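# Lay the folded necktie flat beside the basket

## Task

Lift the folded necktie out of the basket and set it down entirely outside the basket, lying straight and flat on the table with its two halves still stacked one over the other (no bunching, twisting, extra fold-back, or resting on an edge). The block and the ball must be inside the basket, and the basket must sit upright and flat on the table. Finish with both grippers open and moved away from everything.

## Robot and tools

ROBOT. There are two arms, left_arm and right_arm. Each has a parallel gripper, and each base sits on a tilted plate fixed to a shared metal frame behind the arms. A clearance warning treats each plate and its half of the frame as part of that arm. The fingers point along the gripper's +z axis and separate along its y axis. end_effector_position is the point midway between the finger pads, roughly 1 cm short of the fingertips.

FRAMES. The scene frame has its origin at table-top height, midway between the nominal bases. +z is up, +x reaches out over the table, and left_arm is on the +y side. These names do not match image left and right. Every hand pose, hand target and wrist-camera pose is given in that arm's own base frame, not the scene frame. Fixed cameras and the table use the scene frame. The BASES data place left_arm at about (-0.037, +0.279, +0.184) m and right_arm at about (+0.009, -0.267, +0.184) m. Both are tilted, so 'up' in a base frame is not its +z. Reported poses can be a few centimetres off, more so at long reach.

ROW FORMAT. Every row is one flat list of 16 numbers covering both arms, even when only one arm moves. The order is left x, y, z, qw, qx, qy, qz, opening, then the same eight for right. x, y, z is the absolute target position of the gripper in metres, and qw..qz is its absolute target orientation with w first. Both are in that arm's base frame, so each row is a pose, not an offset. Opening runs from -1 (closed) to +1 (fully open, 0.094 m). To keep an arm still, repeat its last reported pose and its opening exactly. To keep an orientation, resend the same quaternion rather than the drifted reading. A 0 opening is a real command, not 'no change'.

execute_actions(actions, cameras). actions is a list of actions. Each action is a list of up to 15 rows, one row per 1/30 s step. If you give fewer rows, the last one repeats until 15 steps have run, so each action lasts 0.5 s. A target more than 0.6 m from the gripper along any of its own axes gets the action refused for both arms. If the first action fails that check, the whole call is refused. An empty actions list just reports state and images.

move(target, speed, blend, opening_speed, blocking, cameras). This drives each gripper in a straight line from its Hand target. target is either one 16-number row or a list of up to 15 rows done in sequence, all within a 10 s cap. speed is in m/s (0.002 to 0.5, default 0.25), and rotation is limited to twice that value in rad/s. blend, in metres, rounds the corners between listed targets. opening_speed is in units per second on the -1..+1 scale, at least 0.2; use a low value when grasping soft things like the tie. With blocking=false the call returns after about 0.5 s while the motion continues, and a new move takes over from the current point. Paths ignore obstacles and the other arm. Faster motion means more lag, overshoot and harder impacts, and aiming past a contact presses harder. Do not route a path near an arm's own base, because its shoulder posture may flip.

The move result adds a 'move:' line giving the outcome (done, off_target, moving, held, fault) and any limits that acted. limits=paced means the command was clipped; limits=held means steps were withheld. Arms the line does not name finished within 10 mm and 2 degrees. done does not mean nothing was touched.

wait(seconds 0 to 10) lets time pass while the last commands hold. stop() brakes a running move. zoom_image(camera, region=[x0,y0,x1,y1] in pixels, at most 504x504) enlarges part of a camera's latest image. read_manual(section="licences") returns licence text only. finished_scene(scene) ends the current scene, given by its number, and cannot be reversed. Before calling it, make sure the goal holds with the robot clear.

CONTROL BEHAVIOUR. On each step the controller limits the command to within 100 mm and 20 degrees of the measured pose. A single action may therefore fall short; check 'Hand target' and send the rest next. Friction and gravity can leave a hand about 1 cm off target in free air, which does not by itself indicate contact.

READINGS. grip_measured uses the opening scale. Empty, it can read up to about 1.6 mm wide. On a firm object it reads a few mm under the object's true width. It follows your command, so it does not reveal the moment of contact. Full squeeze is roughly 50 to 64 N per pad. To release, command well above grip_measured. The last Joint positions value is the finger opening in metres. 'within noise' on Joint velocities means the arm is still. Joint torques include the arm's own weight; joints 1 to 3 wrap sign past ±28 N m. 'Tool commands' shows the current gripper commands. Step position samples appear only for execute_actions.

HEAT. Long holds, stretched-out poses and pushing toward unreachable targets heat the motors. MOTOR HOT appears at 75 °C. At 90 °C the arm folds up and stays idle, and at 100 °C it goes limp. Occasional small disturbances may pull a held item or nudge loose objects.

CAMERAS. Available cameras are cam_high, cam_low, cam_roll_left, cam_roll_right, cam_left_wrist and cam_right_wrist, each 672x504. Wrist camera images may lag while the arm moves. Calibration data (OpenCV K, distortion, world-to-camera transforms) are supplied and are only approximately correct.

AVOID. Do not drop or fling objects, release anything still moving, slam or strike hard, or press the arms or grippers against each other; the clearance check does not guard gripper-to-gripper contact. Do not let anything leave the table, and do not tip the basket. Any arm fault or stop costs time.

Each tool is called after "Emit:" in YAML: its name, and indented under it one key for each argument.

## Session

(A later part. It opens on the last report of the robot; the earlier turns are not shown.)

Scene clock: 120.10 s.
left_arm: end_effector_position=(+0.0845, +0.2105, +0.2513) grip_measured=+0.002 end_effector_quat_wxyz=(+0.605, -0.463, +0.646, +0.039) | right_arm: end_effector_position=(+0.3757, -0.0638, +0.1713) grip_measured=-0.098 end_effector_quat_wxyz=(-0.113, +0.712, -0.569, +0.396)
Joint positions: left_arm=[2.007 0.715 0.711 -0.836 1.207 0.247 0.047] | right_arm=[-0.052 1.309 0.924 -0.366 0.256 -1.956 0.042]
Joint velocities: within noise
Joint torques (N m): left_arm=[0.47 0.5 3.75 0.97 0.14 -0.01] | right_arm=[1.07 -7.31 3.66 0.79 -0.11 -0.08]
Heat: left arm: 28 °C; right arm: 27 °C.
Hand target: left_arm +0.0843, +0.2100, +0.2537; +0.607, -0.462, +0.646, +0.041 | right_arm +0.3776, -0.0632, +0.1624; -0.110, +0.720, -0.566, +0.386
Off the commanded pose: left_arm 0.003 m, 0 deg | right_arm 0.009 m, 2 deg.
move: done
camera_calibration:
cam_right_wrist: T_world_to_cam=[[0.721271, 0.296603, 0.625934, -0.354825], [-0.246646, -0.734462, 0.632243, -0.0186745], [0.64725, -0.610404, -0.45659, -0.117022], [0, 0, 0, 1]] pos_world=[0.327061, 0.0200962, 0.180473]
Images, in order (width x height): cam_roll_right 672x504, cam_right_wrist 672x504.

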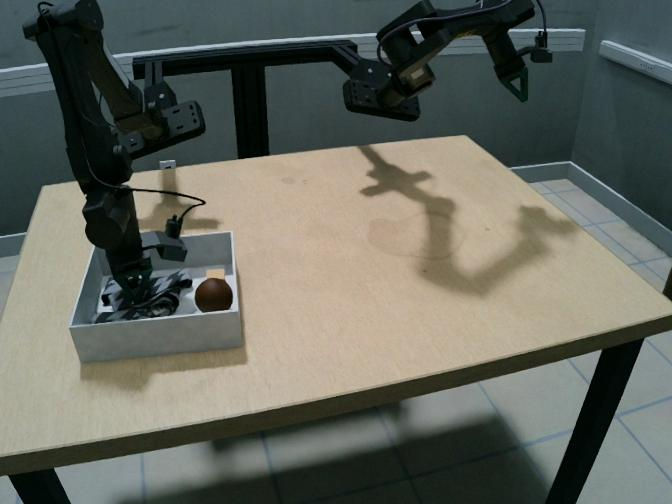

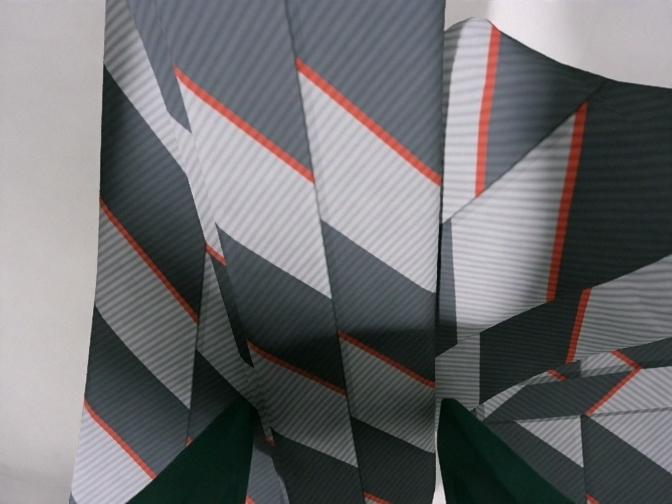

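Emit:
move:
  target: [0.0843,0.2100,0.2538,0.607,-0.462,0.646,0.041,0.0,0.3779,-0.0633,0.1623,-0.1104,0.7200,-0.5663,0.3862,-1.0]
  speed: 0.06
  opening_speed: 0.8
  cameras: ["cam_right_wrist","cam_roll_right"]

Emit:
zoom_image:
  camera: "cam_roll_right"
  region: [60, 210, 260, 360]

Scene clock: 124.20 s.
left_arm: end_effector_position=(+0.0845, +0.2105, +0.2513) grip_measured=+0.002 end_effector_quat_wxyz=(+0.605, -0.463, +0.646, +0.039) | right_arm: end_effector_position=(+0.3760, -0.0637, +0.1714) grip_measured=-0.998 end_effector_quat_wxyz=(-0.114, +0.712, -0.569, +0.396)
Joint positions: left_arm=[2.007 0.715 0.711 -0.836 1.207 0.247 0.047] | right_arm=[-0.052 1.309 0.924 -0.365 0.255 -1.957 0]
Joint velocities: within noise
Joint torques (N m): left_arm=[0.46 0.5 3.74 0.97 0.15 -0.01] | right_arm=[1.02 -7.34 3.63 0.76 -0.11 -0.08]
Heat: left arm: 28 °C; right arm: 27 °C.
Hand target: left_arm +0.0843, +0.2100, +0.2537; +0.607, -0.462, +0.646, +0.041 | right_arm +0.3776, -0.0632, +0.1624; -0.111, +0.720, -0.566, +0.386
Off the commanded pose: left_arm 0.003 m, 0 deg | right_arm 0.009 m, 2 deg.
move: done
camera_calibration:
cam_right_wrist: T_world_to_cam=[[0.720367, 0.297064, 0.626757, -0.354904], [-0.246722, -0.734785, 0.631838, -0.0185679], [0.648228, -0.60979, -0.456023, -0.117435], [0, 0, 0, 1]] pos_world=[0.327205, 0.0201751, 0.180617]
Images, in order (width x height): cam_roll_right 672x504, cam_right_wrist 672x504.

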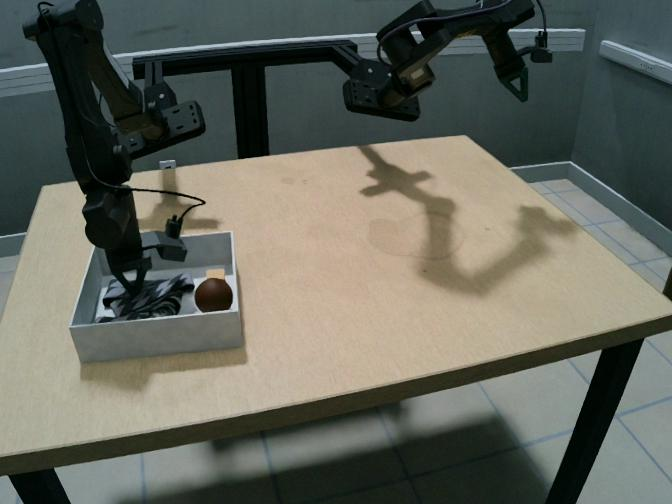

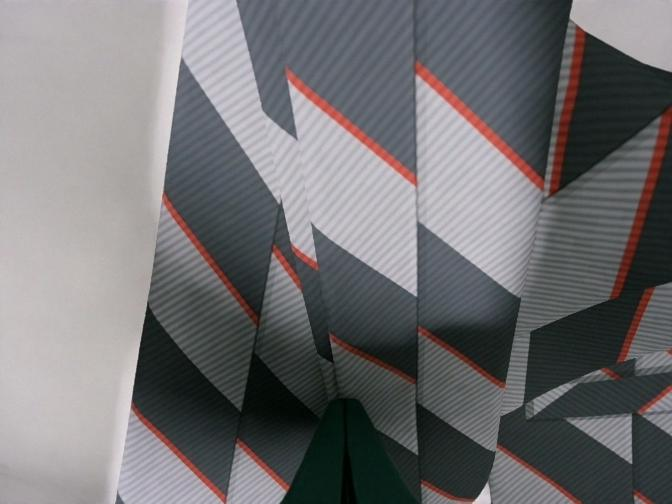

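Scaled by 2.520 from the camera's 672x504 image, which has a finer 960x720 frame.

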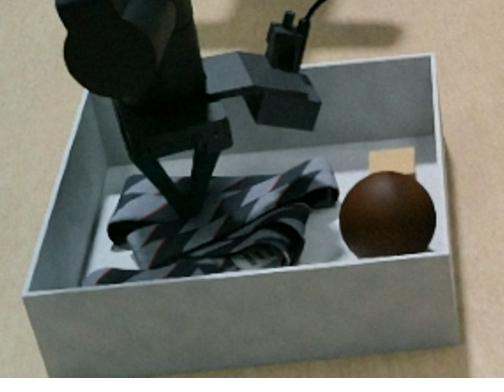

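Emit:
move:
  target: [0.0843,0.2100,0.2538,0.607,-0.462,0.646,0.041,0.0,0.3710,-0.0553,0.1904,-0.1104,0.7200,-0.5663,0.3862,-0.05]
  speed: 0.1
  cameras: ["cam_right_wrist"]

Scene clock: 128.40 s.
left_arm: end_effector_position=(+0.0845, +0.2105, +0.2513) grip_measured=+0.002 end_effector_quat_wxyz=(+0.605, -0.463, +0.646, +0.039) | right_arm: end_effector_position=(+0.3730, -0.0586, +0.1826) grip_measured=-0.052 end_effector_quat_wxyz=(-0.105, +0.722, -0.566, +0.384)
Joint positions: left_arm=[2.007 0.715 0.711 -0.836 1.207 0.247 0.047] | right_arm=[-0.036 1.309 0.991 -0.465 0.261 -1.957 0.045]
Joint velocities: within noise
Joint torques (N m): left_arm=[0.46 0.5 3.74 0.97 0.14 -0.01] | right_arm=[2.41 -10.86 5.41 0.36 0.04 0.15]
Heat: left arm: 28 °C; right arm: 27 °C.
Hand target: left_arm +0.0843, +0.2100, +0.2537; +0.607, -0.462, +0.646, +0.041 | right_arm +0.3710, -0.0554, +0.1903; -0.110, +0.720, -0.566, +0.386
Off the commanded pose: left_arm 0.003 m, 0 deg | right_arm 0.009 m, 1 deg.
move: done
camera_calibration:
cam_right_wrist: T_world_to_cam=[[0.737335, 0.30724, 0.601615, -0.362399], [-0.216939, -0.735719, 0.641603, -0.0355179], [0.639746, -0.60359, -0.475819, -0.100165], [0, 0, 0, 1]] pos_world=[0.323584, 0.0247538, 0.193153]
Images, in order (width x height): cam_right_wrist 672x504.

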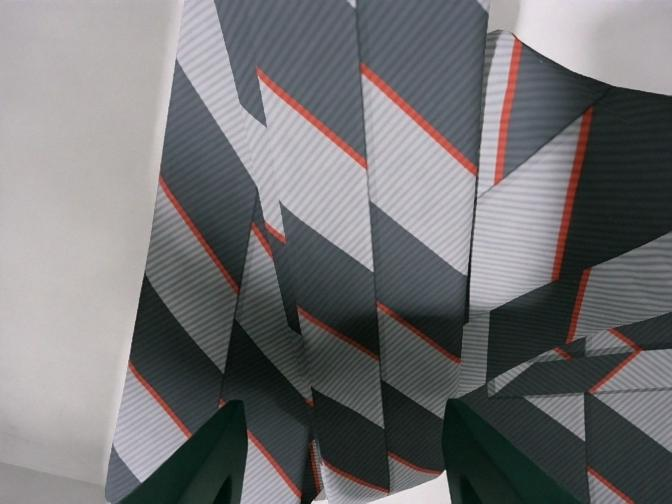

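Emit:
move:
  target:
    - [0.0843,0.2100,0.2538,0.607,-0.462,0.646,0.041,0.0,0.3770,-0.0543,0.1965,-0.1104,0.7200,-0.5663,0.3862,-0.10]
    - [0.0843,0.2100,0.2538,0.607,-0.462,0.646,0.041,0.0,0.3936,-0.0635,0.1677,-0.1104,0.7200,-0.5663,0.3862,-0.10]
  speed: 0.07
  cameras: ["cam_right_wrist"]

Scene clock: 134.93 s.
left_arm: end_effector_position=(+0.0845, +0.2105, +0.2513) grip_measured=+0.002 end_effector_quat_wxyz=(+0.605, -0.463, +0.646, +0.039) | right_arm: end_effector_position=(+0.3902, -0.0642, +0.1802) grip_measured=-0.099 end_effector_quat_wxyz=(-0.111, +0.712, -0.569, +0.396)
Joint positions: left_arm=[2.007 0.715 0.711 -0.836 1.207 0.247 0.047] | right_arm=[-0.049 1.365 1.003 -0.393 0.261 -1.955 0.042]
Joint velocities: within noise
Joint torques (N m): left_arm=[0.46 0.49 3.74 0.97 0.14 -0.01] | right_arm=[1.1 -7.61 2.84 0.95 -0.16 -0.09]
Heat: left arm: 28 °C; right arm: 27 °C.
Hand target: left_arm +0.0843, +0.2100, +0.2537; +0.607, -0.462, +0.646, +0.041 | right_arm +0.3930, -0.0635, +0.1678; -0.110, +0.720, -0.566, +0.386
Off the commanded pose: left_arm 0.003 m, 0 deg | right_arm 0.013 m, 1 deg.
move: off_target (right_arm)
camera_calibration:
cam_right_wrist: T_world_to_cam=[[0.723467, 0.297174, 0.623124, -0.371023], [-0.245787, -0.732588, 0.634746, -0.021708], [0.645124, -0.612374, -0.456962, -0.121794], [0, 0, 0, 1]] pos_world=[0.341659, 0.0197722, 0.189317]
Images, in order (width x height): cam_right_wrist 672x504.

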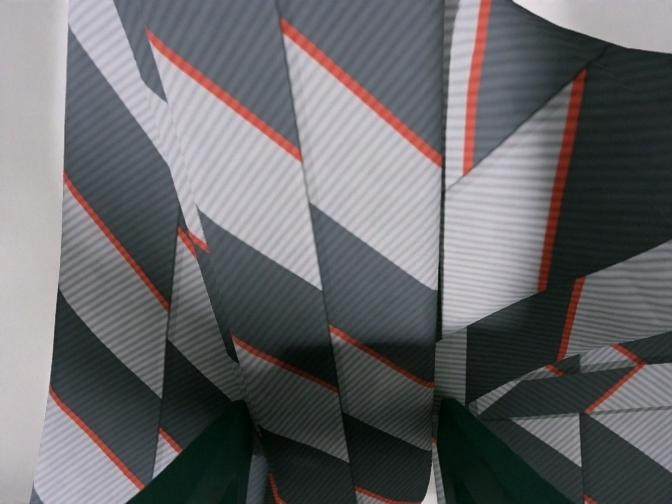

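Emit:
move:
  target: [0.0843,0.2100,0.2538,0.607,-0.462,0.646,0.041,0.0,0.3997,-0.0660,0.1616,-0.1104,0.7200,-0.5663,0.3862,-0.10]
  speed: 0.05
  cameras: ["cam_right_wrist"]

Emit:
move:
  target: [0.0843,0.2100,0.2538,0.607,-0.462,0.646,0.041,0.0,0.3997,-0.0660,0.1616,-0.1104,0.7200,-0.5663,0.3862,-1.0]
  speed: 0.05
  opening_speed: 0.8
  cameras: ["cam_right_wrist"]

Scene clock: 139.43 s.
left_arm: end_effector_position=(+0.0845, +0.2105, +0.2513) grip_measured=+0.002 end_effector_quat_wxyz=(+0.605, -0.463, +0.646, +0.039) | right_arm: end_effector_position=(+0.3915, -0.0646, +0.1800) grip_measured=-0.099 end_effector_quat_wxyz=(-0.112, +0.712, -0.568, +0.397)
Joint positions: left_arm=[2.007 0.715 0.711 -0.836 1.207 0.247 0.047] | right_arm=[-0.051 1.368 1.003 -0.386 0.259 -1.959 0.042]
Joint velocities: within noise
Joint torques (N m): left_arm=[0.47 0.5 3.74 0.97 0.14 0] | right_arm=[0.68 -5.82 2.52 1.25 -0.18 -0.09]
Heat: left arm: 28 °C; right arm: 27 °C.
Hand target: left_arm +0.0843, +0.2100, +0.2537; +0.607, -0.462, +0.646, +0.041 | right_arm +0.3981, -0.0658, +0.1618; -0.110, +0.720, -0.566, +0.386
Off the commanded pose: left_arm 0.003 m, 0 deg | right_arm 0.020 m, 2 deg.
move: off_target (right_arm)
camera_calibration:
cam_right_wrist: T_world_to_cam=[[0.721367, 0.299452, 0.624466, -0.371054], [-0.246001, -0.732092, 0.635236, -0.0215792], [0.64739, -0.611858, -0.454441, -0.12425], [0, 0, 0, 1]] pos_world=[0.342796, 0.0192916, 0.188954]
Images, in order (width x height): cam_right_wrist 672x504.

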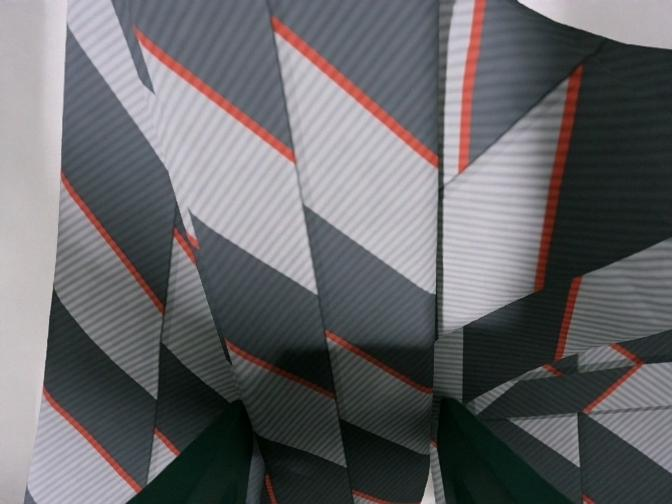

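Scene clock: 140.87 s.
left_arm: end_effector_position=(+0.0845, +0.2105, +0.2513) grip_measured=+0.002 end_effector_quat_wxyz=(+0.605, -0.463, +0.646, +0.039) | right_arm: end_effector_position=(+0.3992, -0.0649, +0.1846) grip_measured=-0.944 end_effector_quat_wxyz=(-0.124, +0.706, -0.565, +0.408)
Joint positions: left_arm=[2.007 0.715 0.711 -0.836 1.207 0.247 0.047] | right_arm=[-0.054 1.376 1.003 -0.343 0.251 -1.96 0.003]
Joint velocities: within noise
Joint torques (N m): left_arm=[0.47 0.51 3.74 0.97 0.14 -0.01] | right_arm=[0.9 -6.57 2.61 0.81 -0.11 -0.06]
Heat: left arm: 28 °C; right arm: 27 °C.
Hand target: left_arm +0.0843, +0.2100, +0.2537; +0.607, -0.462, +0.646, +0.041 | right_arm +0.3985, -0.0658, +0.1621; -0.111, +0.720, -0.566, +0.386
Off the commanded pose: left_arm 0.003 m, 0 deg | right_arm 0.023 m, 3 deg.
move: off_target (right_arm)
camera_calibration:
cam_right_wrist: T_world_to_cam=[[0.697645, 0.30047, 0.650391, -0.374637], [-0.26524, -0.734981, 0.62406, -0.0131969], [0.665537, -0.607882, -0.433059, -0.138281], [0, 0, 0, 1]] pos_world=[0.349895, 0.0188089, 0.192012]
Images, in order (width x height): cam_right_wrist 672x504.

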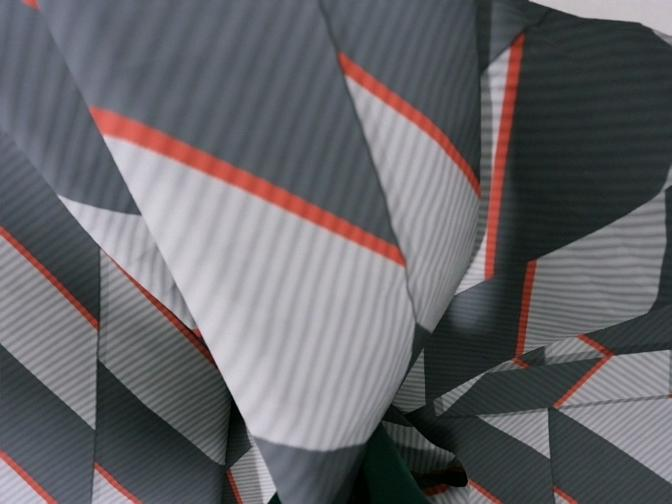

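Emit:
move:
  target: [0.0843,0.2100,0.2538,0.607,-0.462,0.646,0.041,0.0,0.2922,0.0055,0.2414,-0.1104,0.7200,-0.5663,0.3862,-1.0]
  speed: 0.12

Scene clock: 144.67 s.
left_arm: end_effector_position=(+0.0845, +0.2105, +0.2513) grip_measured=+0.002 end_effector_quat_wxyz=(+0.605, -0.463, +0.646, +0.039) | right_arm: end_effector_position=(+0.2954, +0.0030, +0.2337) grip_measured=-0.954 end_effector_quat_wxyz=(-0.102, +0.722, -0.566, +0.385)
Joint positions: left_arm=[2.007 0.715 0.711 -0.836 1.207 0.247 0.047] | right_arm=[0.294 1.074 1.071 -0.881 0.489 -1.696 0.002]
Joint velocities: within noise
Joint torques (N m): left_arm=[0.47 0.51 3.74 0.97 0.14 -0.01] | right_arm=[2.69 -8.43 6.76 0.36 0.04 0.12]
Heat: left arm: 28 °C; right arm: 27 °C.
Hand target: left_arm +0.0843, +0.2100, +0.2537; +0.607, -0.462, +0.646, +0.041 | right_arm +0.2923, +0.0054, +0.2412; -0.110, +0.720, -0.566, +0.386
Off the commanded pose: left_arm 0.003 m, 0 deg | right_arm 0.009 m, 1 deg.
move: done
camera_calibration:
cam_left_wrist: T_world_to_cam=[[0.653704, -0.558596, 0.510531, -0.0658484], [-0.179948, -0.770026, -0.61211, 0.367343], [0.735044, 0.30827, -0.603887, 0.111606], [0, 0, 0, 1]] pos_world=[0.0271127, 0.211676, 0.325869]
cam_right_wrist: T_world_to_cam=[[0.740012, 0.308826, 0.597503, -0.354693], [-0.215925, -0.732252, 0.645897, -0.041131], [0.636993, -0.606987, -0.475192, 0.0116118], [0, 0, 0, 1]] pos_world=[0.246199, 0.0864684, 0.244014]

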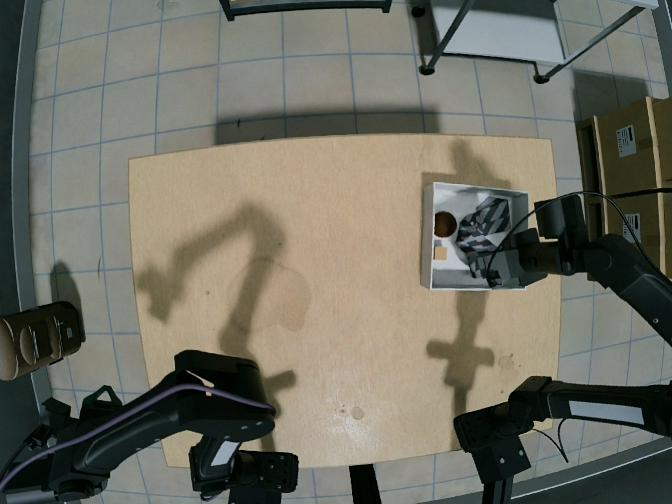

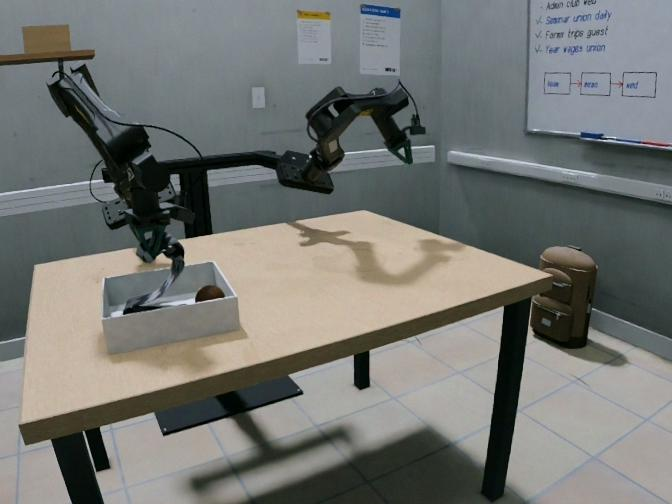

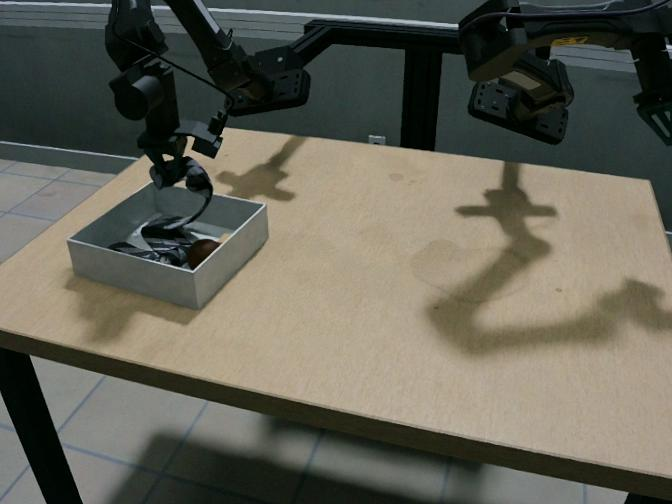

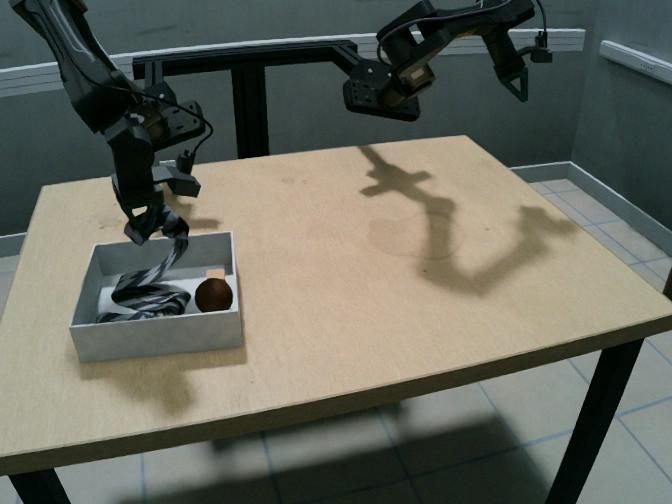

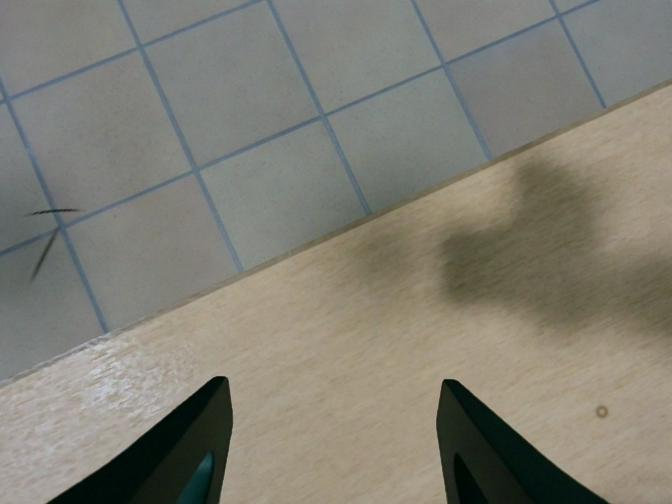

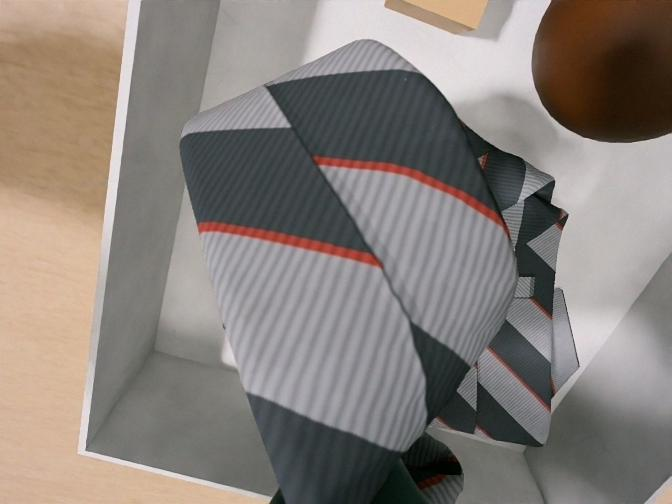

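Emit:
zoom_image:
  camera: "cam_roll_right"
  region: [60, 170, 260, 360]

Emit:
zoom_image:
  camera: "cam_roll_left"
  region: [60, 130, 280, 310]

Scaled by 2.520 from the camera's 672x504 image, which has a finer 960x720 frame.

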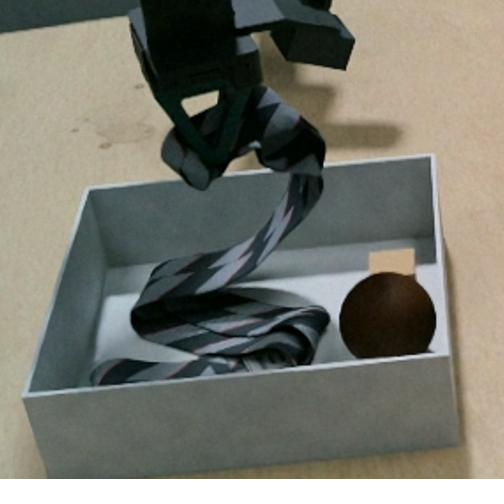

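Scaled by 2.291 from the camera's 672x504 image, which has a finer 960x720 frame.

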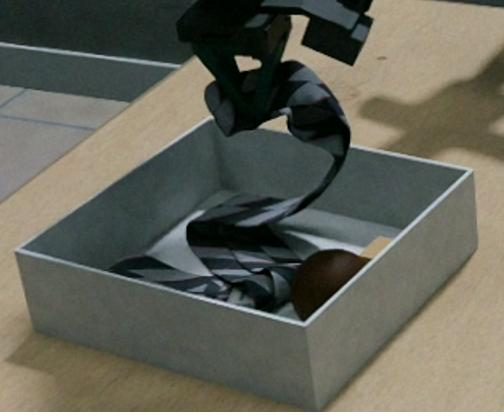

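Emit:
move:
  target: [0.0843,0.2100,0.2538,0.607,-0.462,0.646,0.041,0.0,0.2039,0.0767,0.2710,-0.1104,0.7200,-0.5663,0.3862,-1.0]
  speed: 0.12

Emit:
zoom_image:
  camera: "cam_roll_right"
  region: [60, 130, 300, 360]

Scene clock: 160.93 s.
left_arm: end_effector_position=(+0.0845, +0.2105, +0.2513) grip_measured=+0.002 end_effector_quat_wxyz=(+0.605, -0.463, +0.646, +0.039) | right_arm: end_effector_position=(+0.2049, +0.0739, +0.2678) grip_measured=-0.954 end_effector_quat_wxyz=(-0.109, +0.719, -0.568, +0.387)
Joint positions: left_arm=[2.007 0.715 0.711 -0.836 1.207 0.247 0.047] | right_arm=[0.971 1.116 1.289 -1.526 0.804 -0.927 0.002]
Joint velocities: within noise
Joint torques (N m): left_arm=[0.47 0.51 3.77 0.97 0.14 0] | right_arm=[3.32 -2.24 5.94 0.39 0.01 0.15]
Heat: left arm: 28 °C; right arm: 27 °C.
Hand target: left_arm +0.0843, +0.2100, +0.2537; +0.607, -0.462, +0.646, +0.041 | right_arm +0.2040, +0.0766, +0.2709; -0.111, +0.720, -0.566, +0.386
Off the commanded pose: left_arm 0.003 m, 0 deg | right_arm 0.004 m, 0 deg.
move: done
camera_calibration:
cam_left_wrist: T_world_to_cam=[[0.653704, -0.558596, 0.510531, -0.0658484], [-0.179948, -0.770026, -0.61211, 0.367343], [0.735044, 0.30827, -0.603887, 0.111606], [0, 0, 0, 1]] pos_world=[0.0271127, 0.211676, 0.325869]
cam_right_wrist: T_world_to_cam=[[0.733018, 0.302074, 0.609456, -0.331294], [-0.22567, -0.737238, 0.636831, -0.026033], [0.641684, -0.604344, -0.472239, 0.126571], [0, 0, 0, 1]] pos_world=[0.155751, 0.157375, 0.278259]

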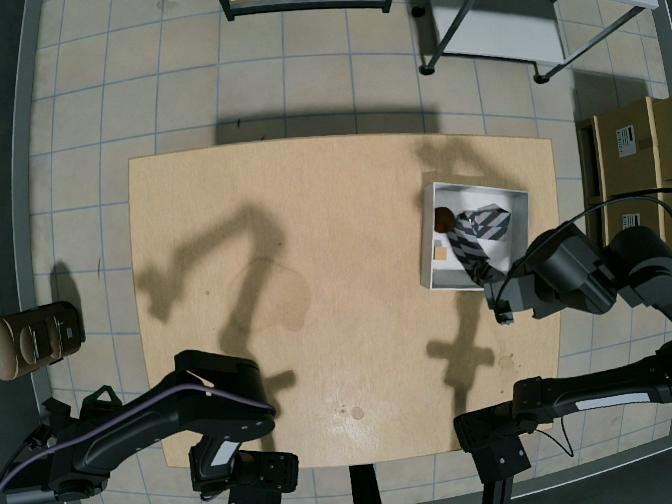

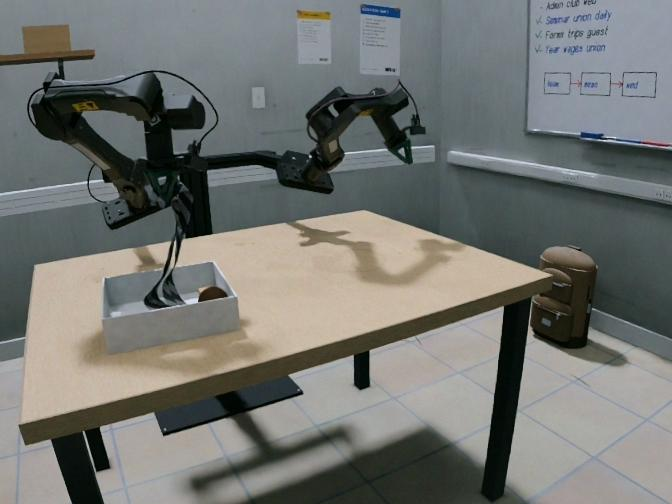

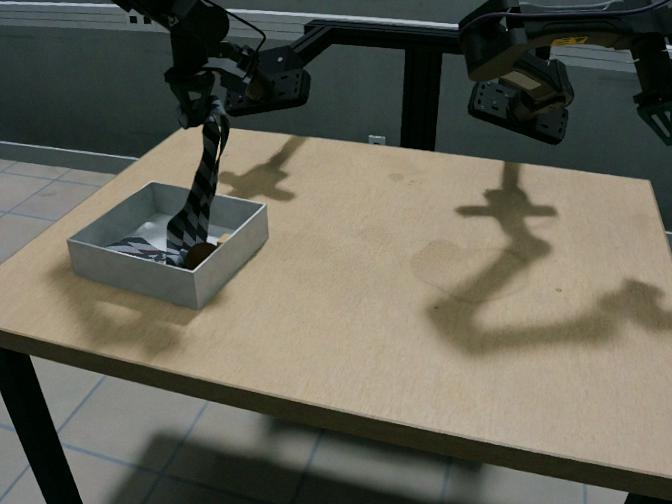

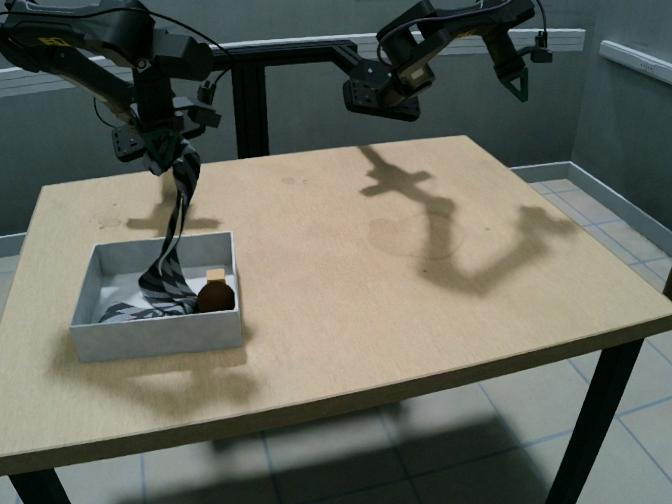

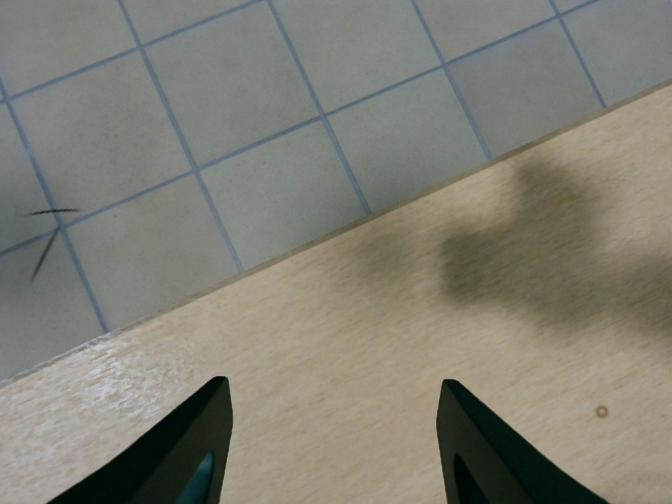

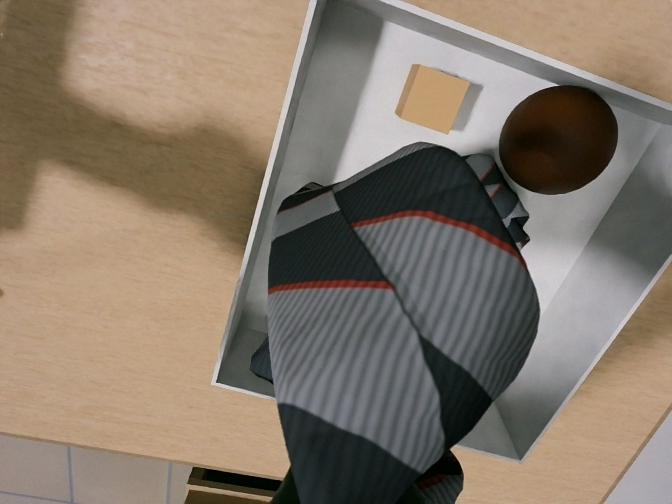

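Scaled by 2.100 from the camera's 672x504 image, which has a finer 960x720 frame.

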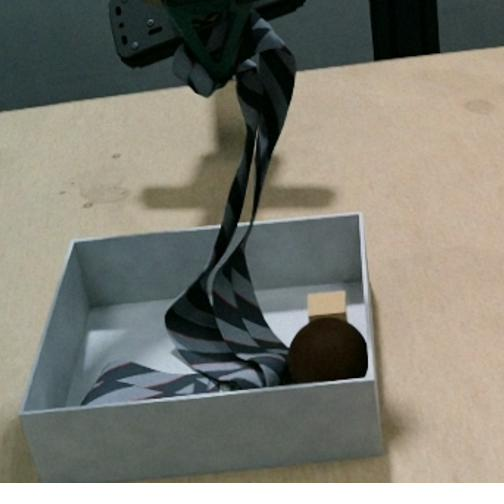

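Emit:
move:
  target: [0.0843,0.2100,0.2538,0.607,-0.462,0.646,0.041,0.0,0.1195,0.1488,0.2107,-0.1104,0.7200,-0.5663,0.3862,-1.0]
  speed: 0.12

Emit:
zoom_image:
  camera: "cam_roll_right"
  region: [60, 130, 300, 360]

Scene clock: 166.50 s.
left_arm: end_effector_position=(+0.0845, +0.2105, +0.2513) grip_measured=+0.002 end_effector_quat_wxyz=(+0.605, -0.463, +0.646, +0.039) | right_arm: end_effector_position=(+0.1245, +0.1519, +0.2138) grip_measured=-0.954 end_effector_quat_wxyz=(-0.197, +0.758, -0.543, +0.303)
Joint positions: left_arm=[2.007 0.715 0.711 -0.836 1.207 0.247 0.047] | right_arm=[1.535 1.15 1.134 -1.563 0.739 -0.359 0.002]
Joint velocities: left_arm=[-0.007 -0.007 -0.022 -0.007 -0.154 -0.037 0.001] | right_arm=[within noise]
Joint torques (N m): left_arm=[0.47 0.5 3.75 0.97 0.14 0] | right_arm=[3.63 0.49 3.18 0.95 -0.13 0.15]
Heat: left arm: 28 °C; right arm: 27 °C.
Hand target: left_arm +0.0843, +0.2100, +0.2537; +0.607, -0.462, +0.646, +0.041 | right_arm +0.1208, +0.1491, +0.2100; -0.190, +0.762, -0.541, +0.301
Off the commanded pose: left_arm 0.003 m, 0 deg | right_arm 0.007 m, 15 deg.
joint sent to its limit (right arm) — joint 4 (wrist pitch), lower limit. The joint targets are off in orientation, not in position.
move: off_target (right_arm)
camera_calibration:
cam_left_wrist: T_world_to_cam=[[0.653704, -0.558596, 0.510531, -0.0658484], [-0.179948, -0.770026, -0.61211, 0.367343], [0.735044, 0.30827, -0.603887, 0.111606], [0, 0, 0, 1]] pos_world=[0.0271127, 0.211676, 0.325869]
cam_right_wrist: T_world_to_cam=[[0.711103, 0.299846, 0.635945, -0.265601], [-0.0651838, -0.872491, 0.484264, 0.0808704], [0.70006, -0.385814, -0.600885, 0.186821], [0, 0, 0, 1]] pos_world=[0.0633546, 0.222276, 0.242003]

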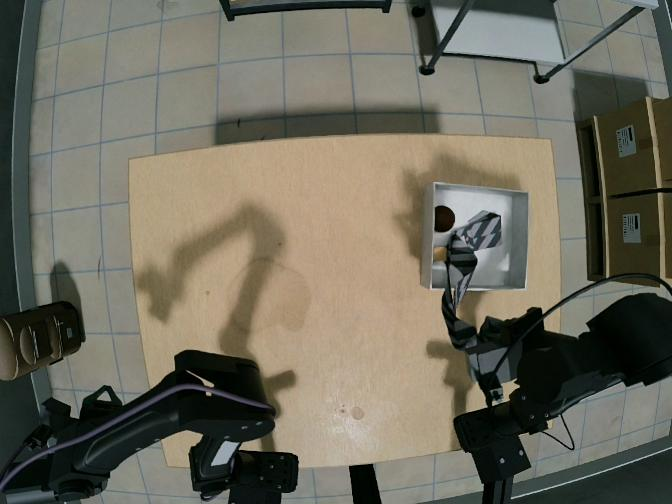

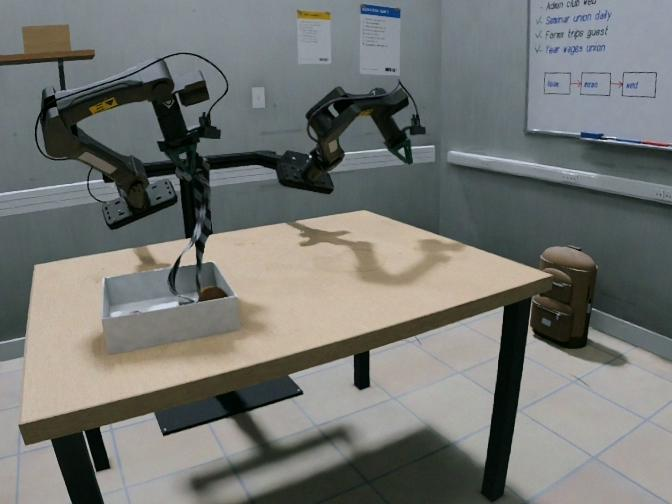

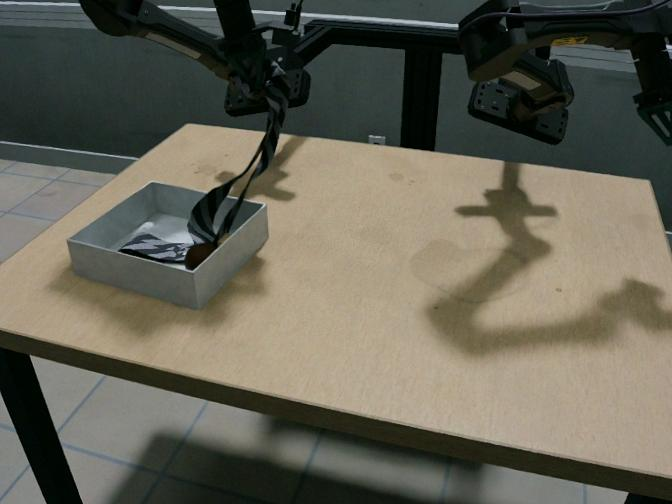

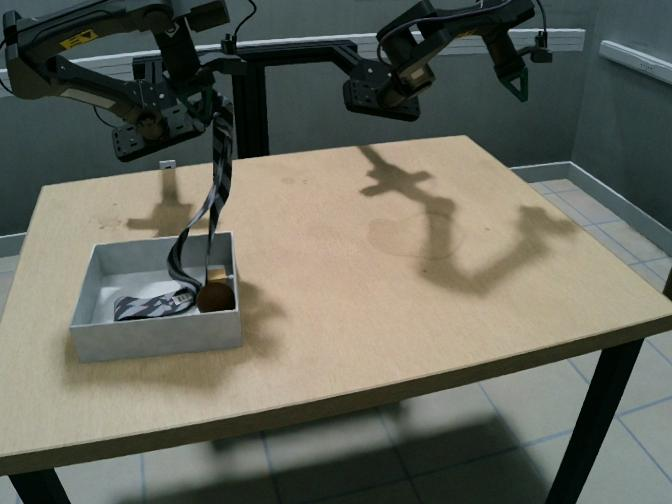

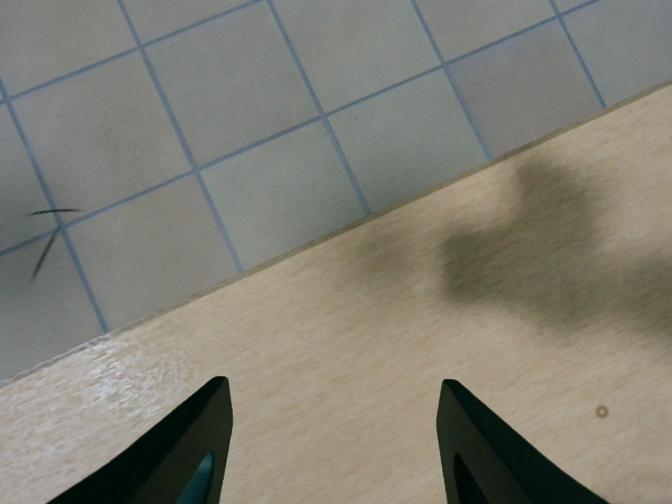

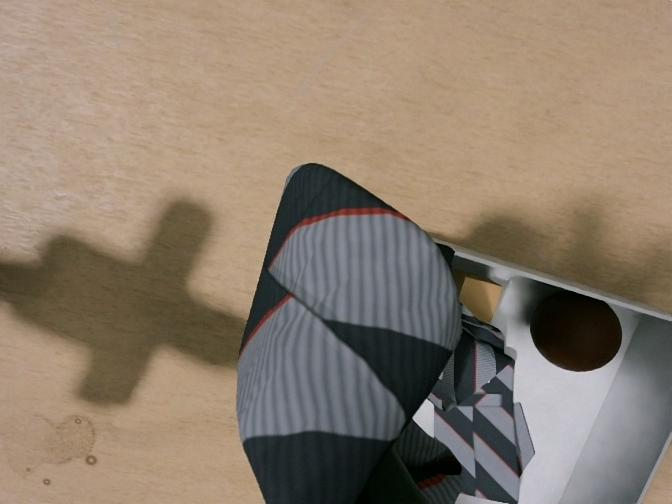

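Scaled by 2.100 from the camera's 672x504 image, which has a finer 960x720 frame.

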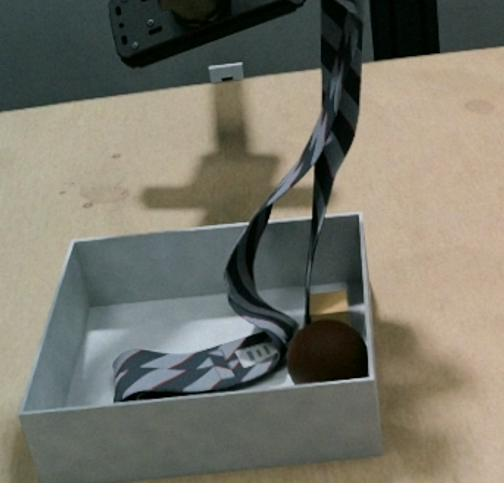

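Emit:
move:
  target: [0.0843,0.2100,0.2538,0.607,-0.462,0.646,0.041,0.0,0.0776,0.2854,0.2206,-0.1104,0.7200,-0.5663,0.3862,-1.0]
  speed: 0.12

Emit:
zoom_image:
  camera: "cam_roll_right"
  region: [60, 130, 300, 360]

Scene clock: 174.53 s.
left_arm: end_effector_position=(+0.0845, +0.2105, +0.2513) grip_measured=+0.002 end_effector_quat_wxyz=(+0.605, -0.463, +0.646, +0.039) | right_arm: end_effector_position=(+0.0832, +0.2807, +0.2147) grip_measured=-0.954 end_effector_quat_wxyz=(-0.211, +0.767, -0.528, +0.297)
Joint positions: left_arm=[2.007 0.715 0.711 -0.836 1.207 0.247 0.047] | right_arm=[1.702 1.644 1.537 -1.572 0.74 -0.192 0.002]
Joint velocities: within noise
Joint torques (N m): left_arm=[0.44 0.5 3.74 0.98 0.14 -0.01] | right_arm=[7.5 -1.4 6.28 1.11 0.07 0.15]
Heat: left arm: 28 °C; right arm: 27 °C.
Hand target: left_arm +0.0843, +0.2100, +0.2537; +0.607, -0.462, +0.646, +0.041 | right_arm +0.0781, +0.2852, +0.2200; -0.223, +0.767, -0.528, +0.291
Off the commanded pose: left_arm 0.003 m, 0 deg | right_arm 0.009 m, 17 deg.
joint sent to its limit (right arm) — joint 4 (wrist pitch), lower limit. The joint targets are off in orientation, not in position.
move: off_target (right_arm)
camera_calibration:
cam_left_wrist: T_world_to_cam=[[0.653704, -0.558596, 0.510531, -0.0658484], [-0.179948, -0.770026, -0.61211, 0.367343], [0.735044, 0.30827, -0.603887, 0.111606], [0, 0, 0, 1]] pos_world=[0.0271127, 0.211676, 0.325869]
cam_right_wrist: T_world_to_cam=[[0.693271, 0.32176, 0.644861, -0.281979], [-0.0306412, -0.88083, 0.47244, 0.192195], [0.720025, -0.347289, -0.600795, 0.253521], [0, 0, 0, 1]] pos_world=[0.0188351, 0.348066, 0.243351]

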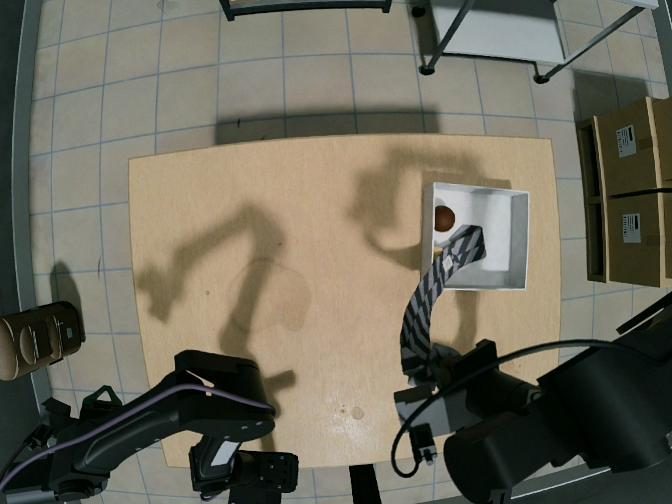

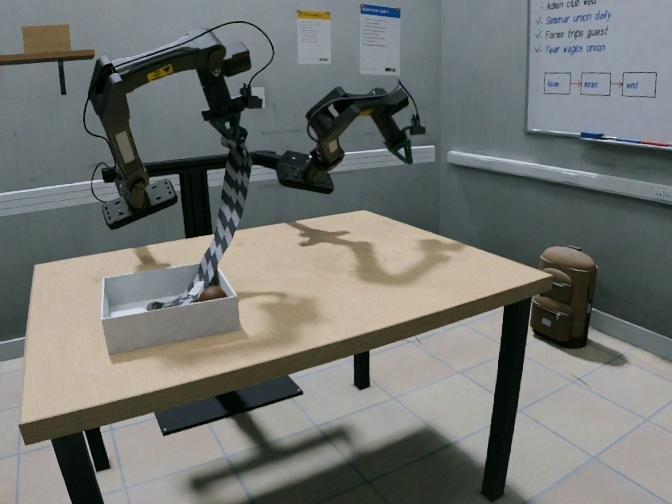

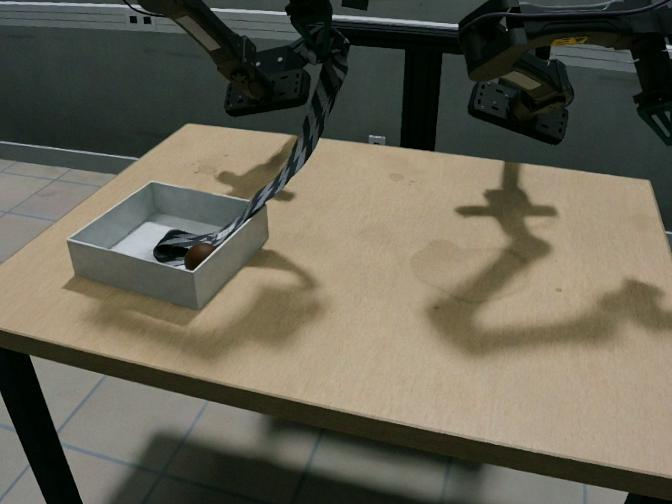

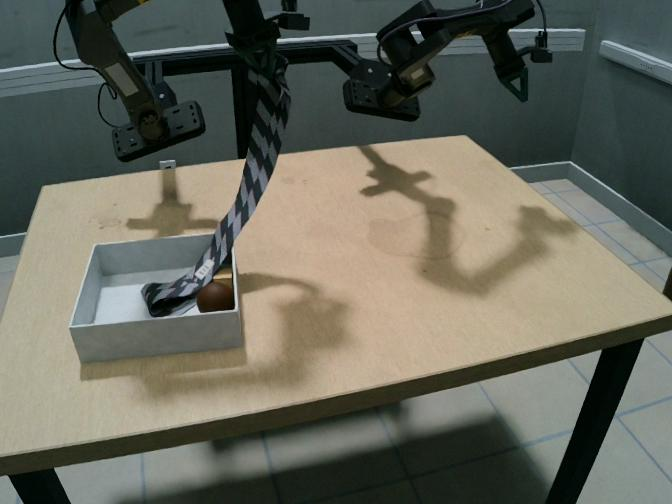

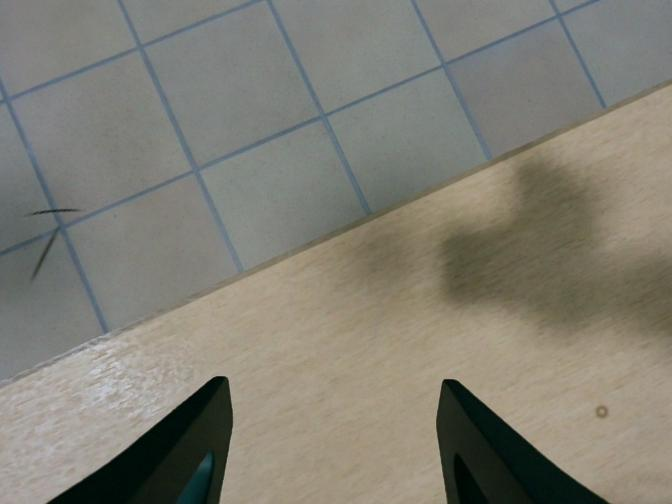

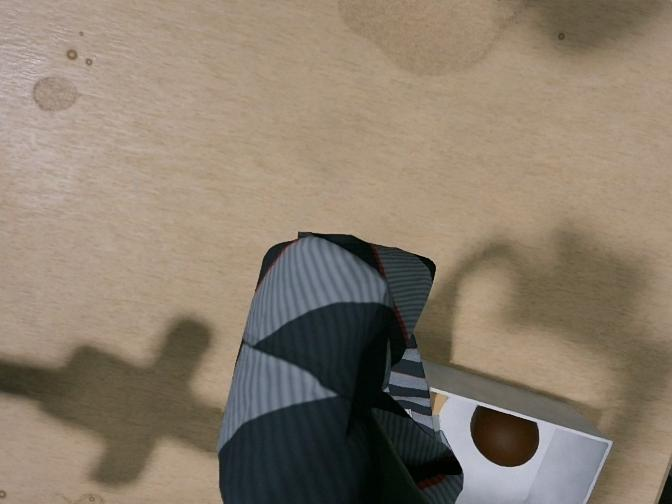

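Scaled by 2.100 from the camera's 672x504 image, which has a finer 960x720 frame.

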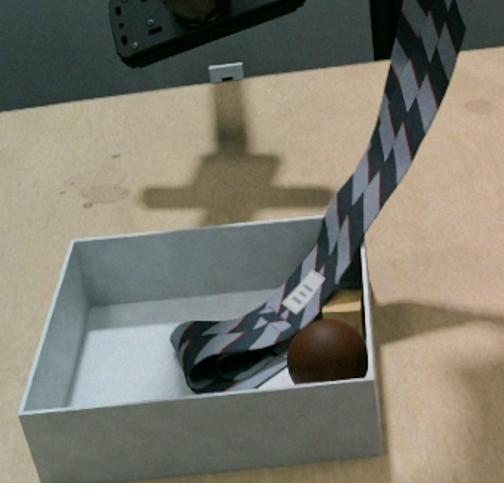

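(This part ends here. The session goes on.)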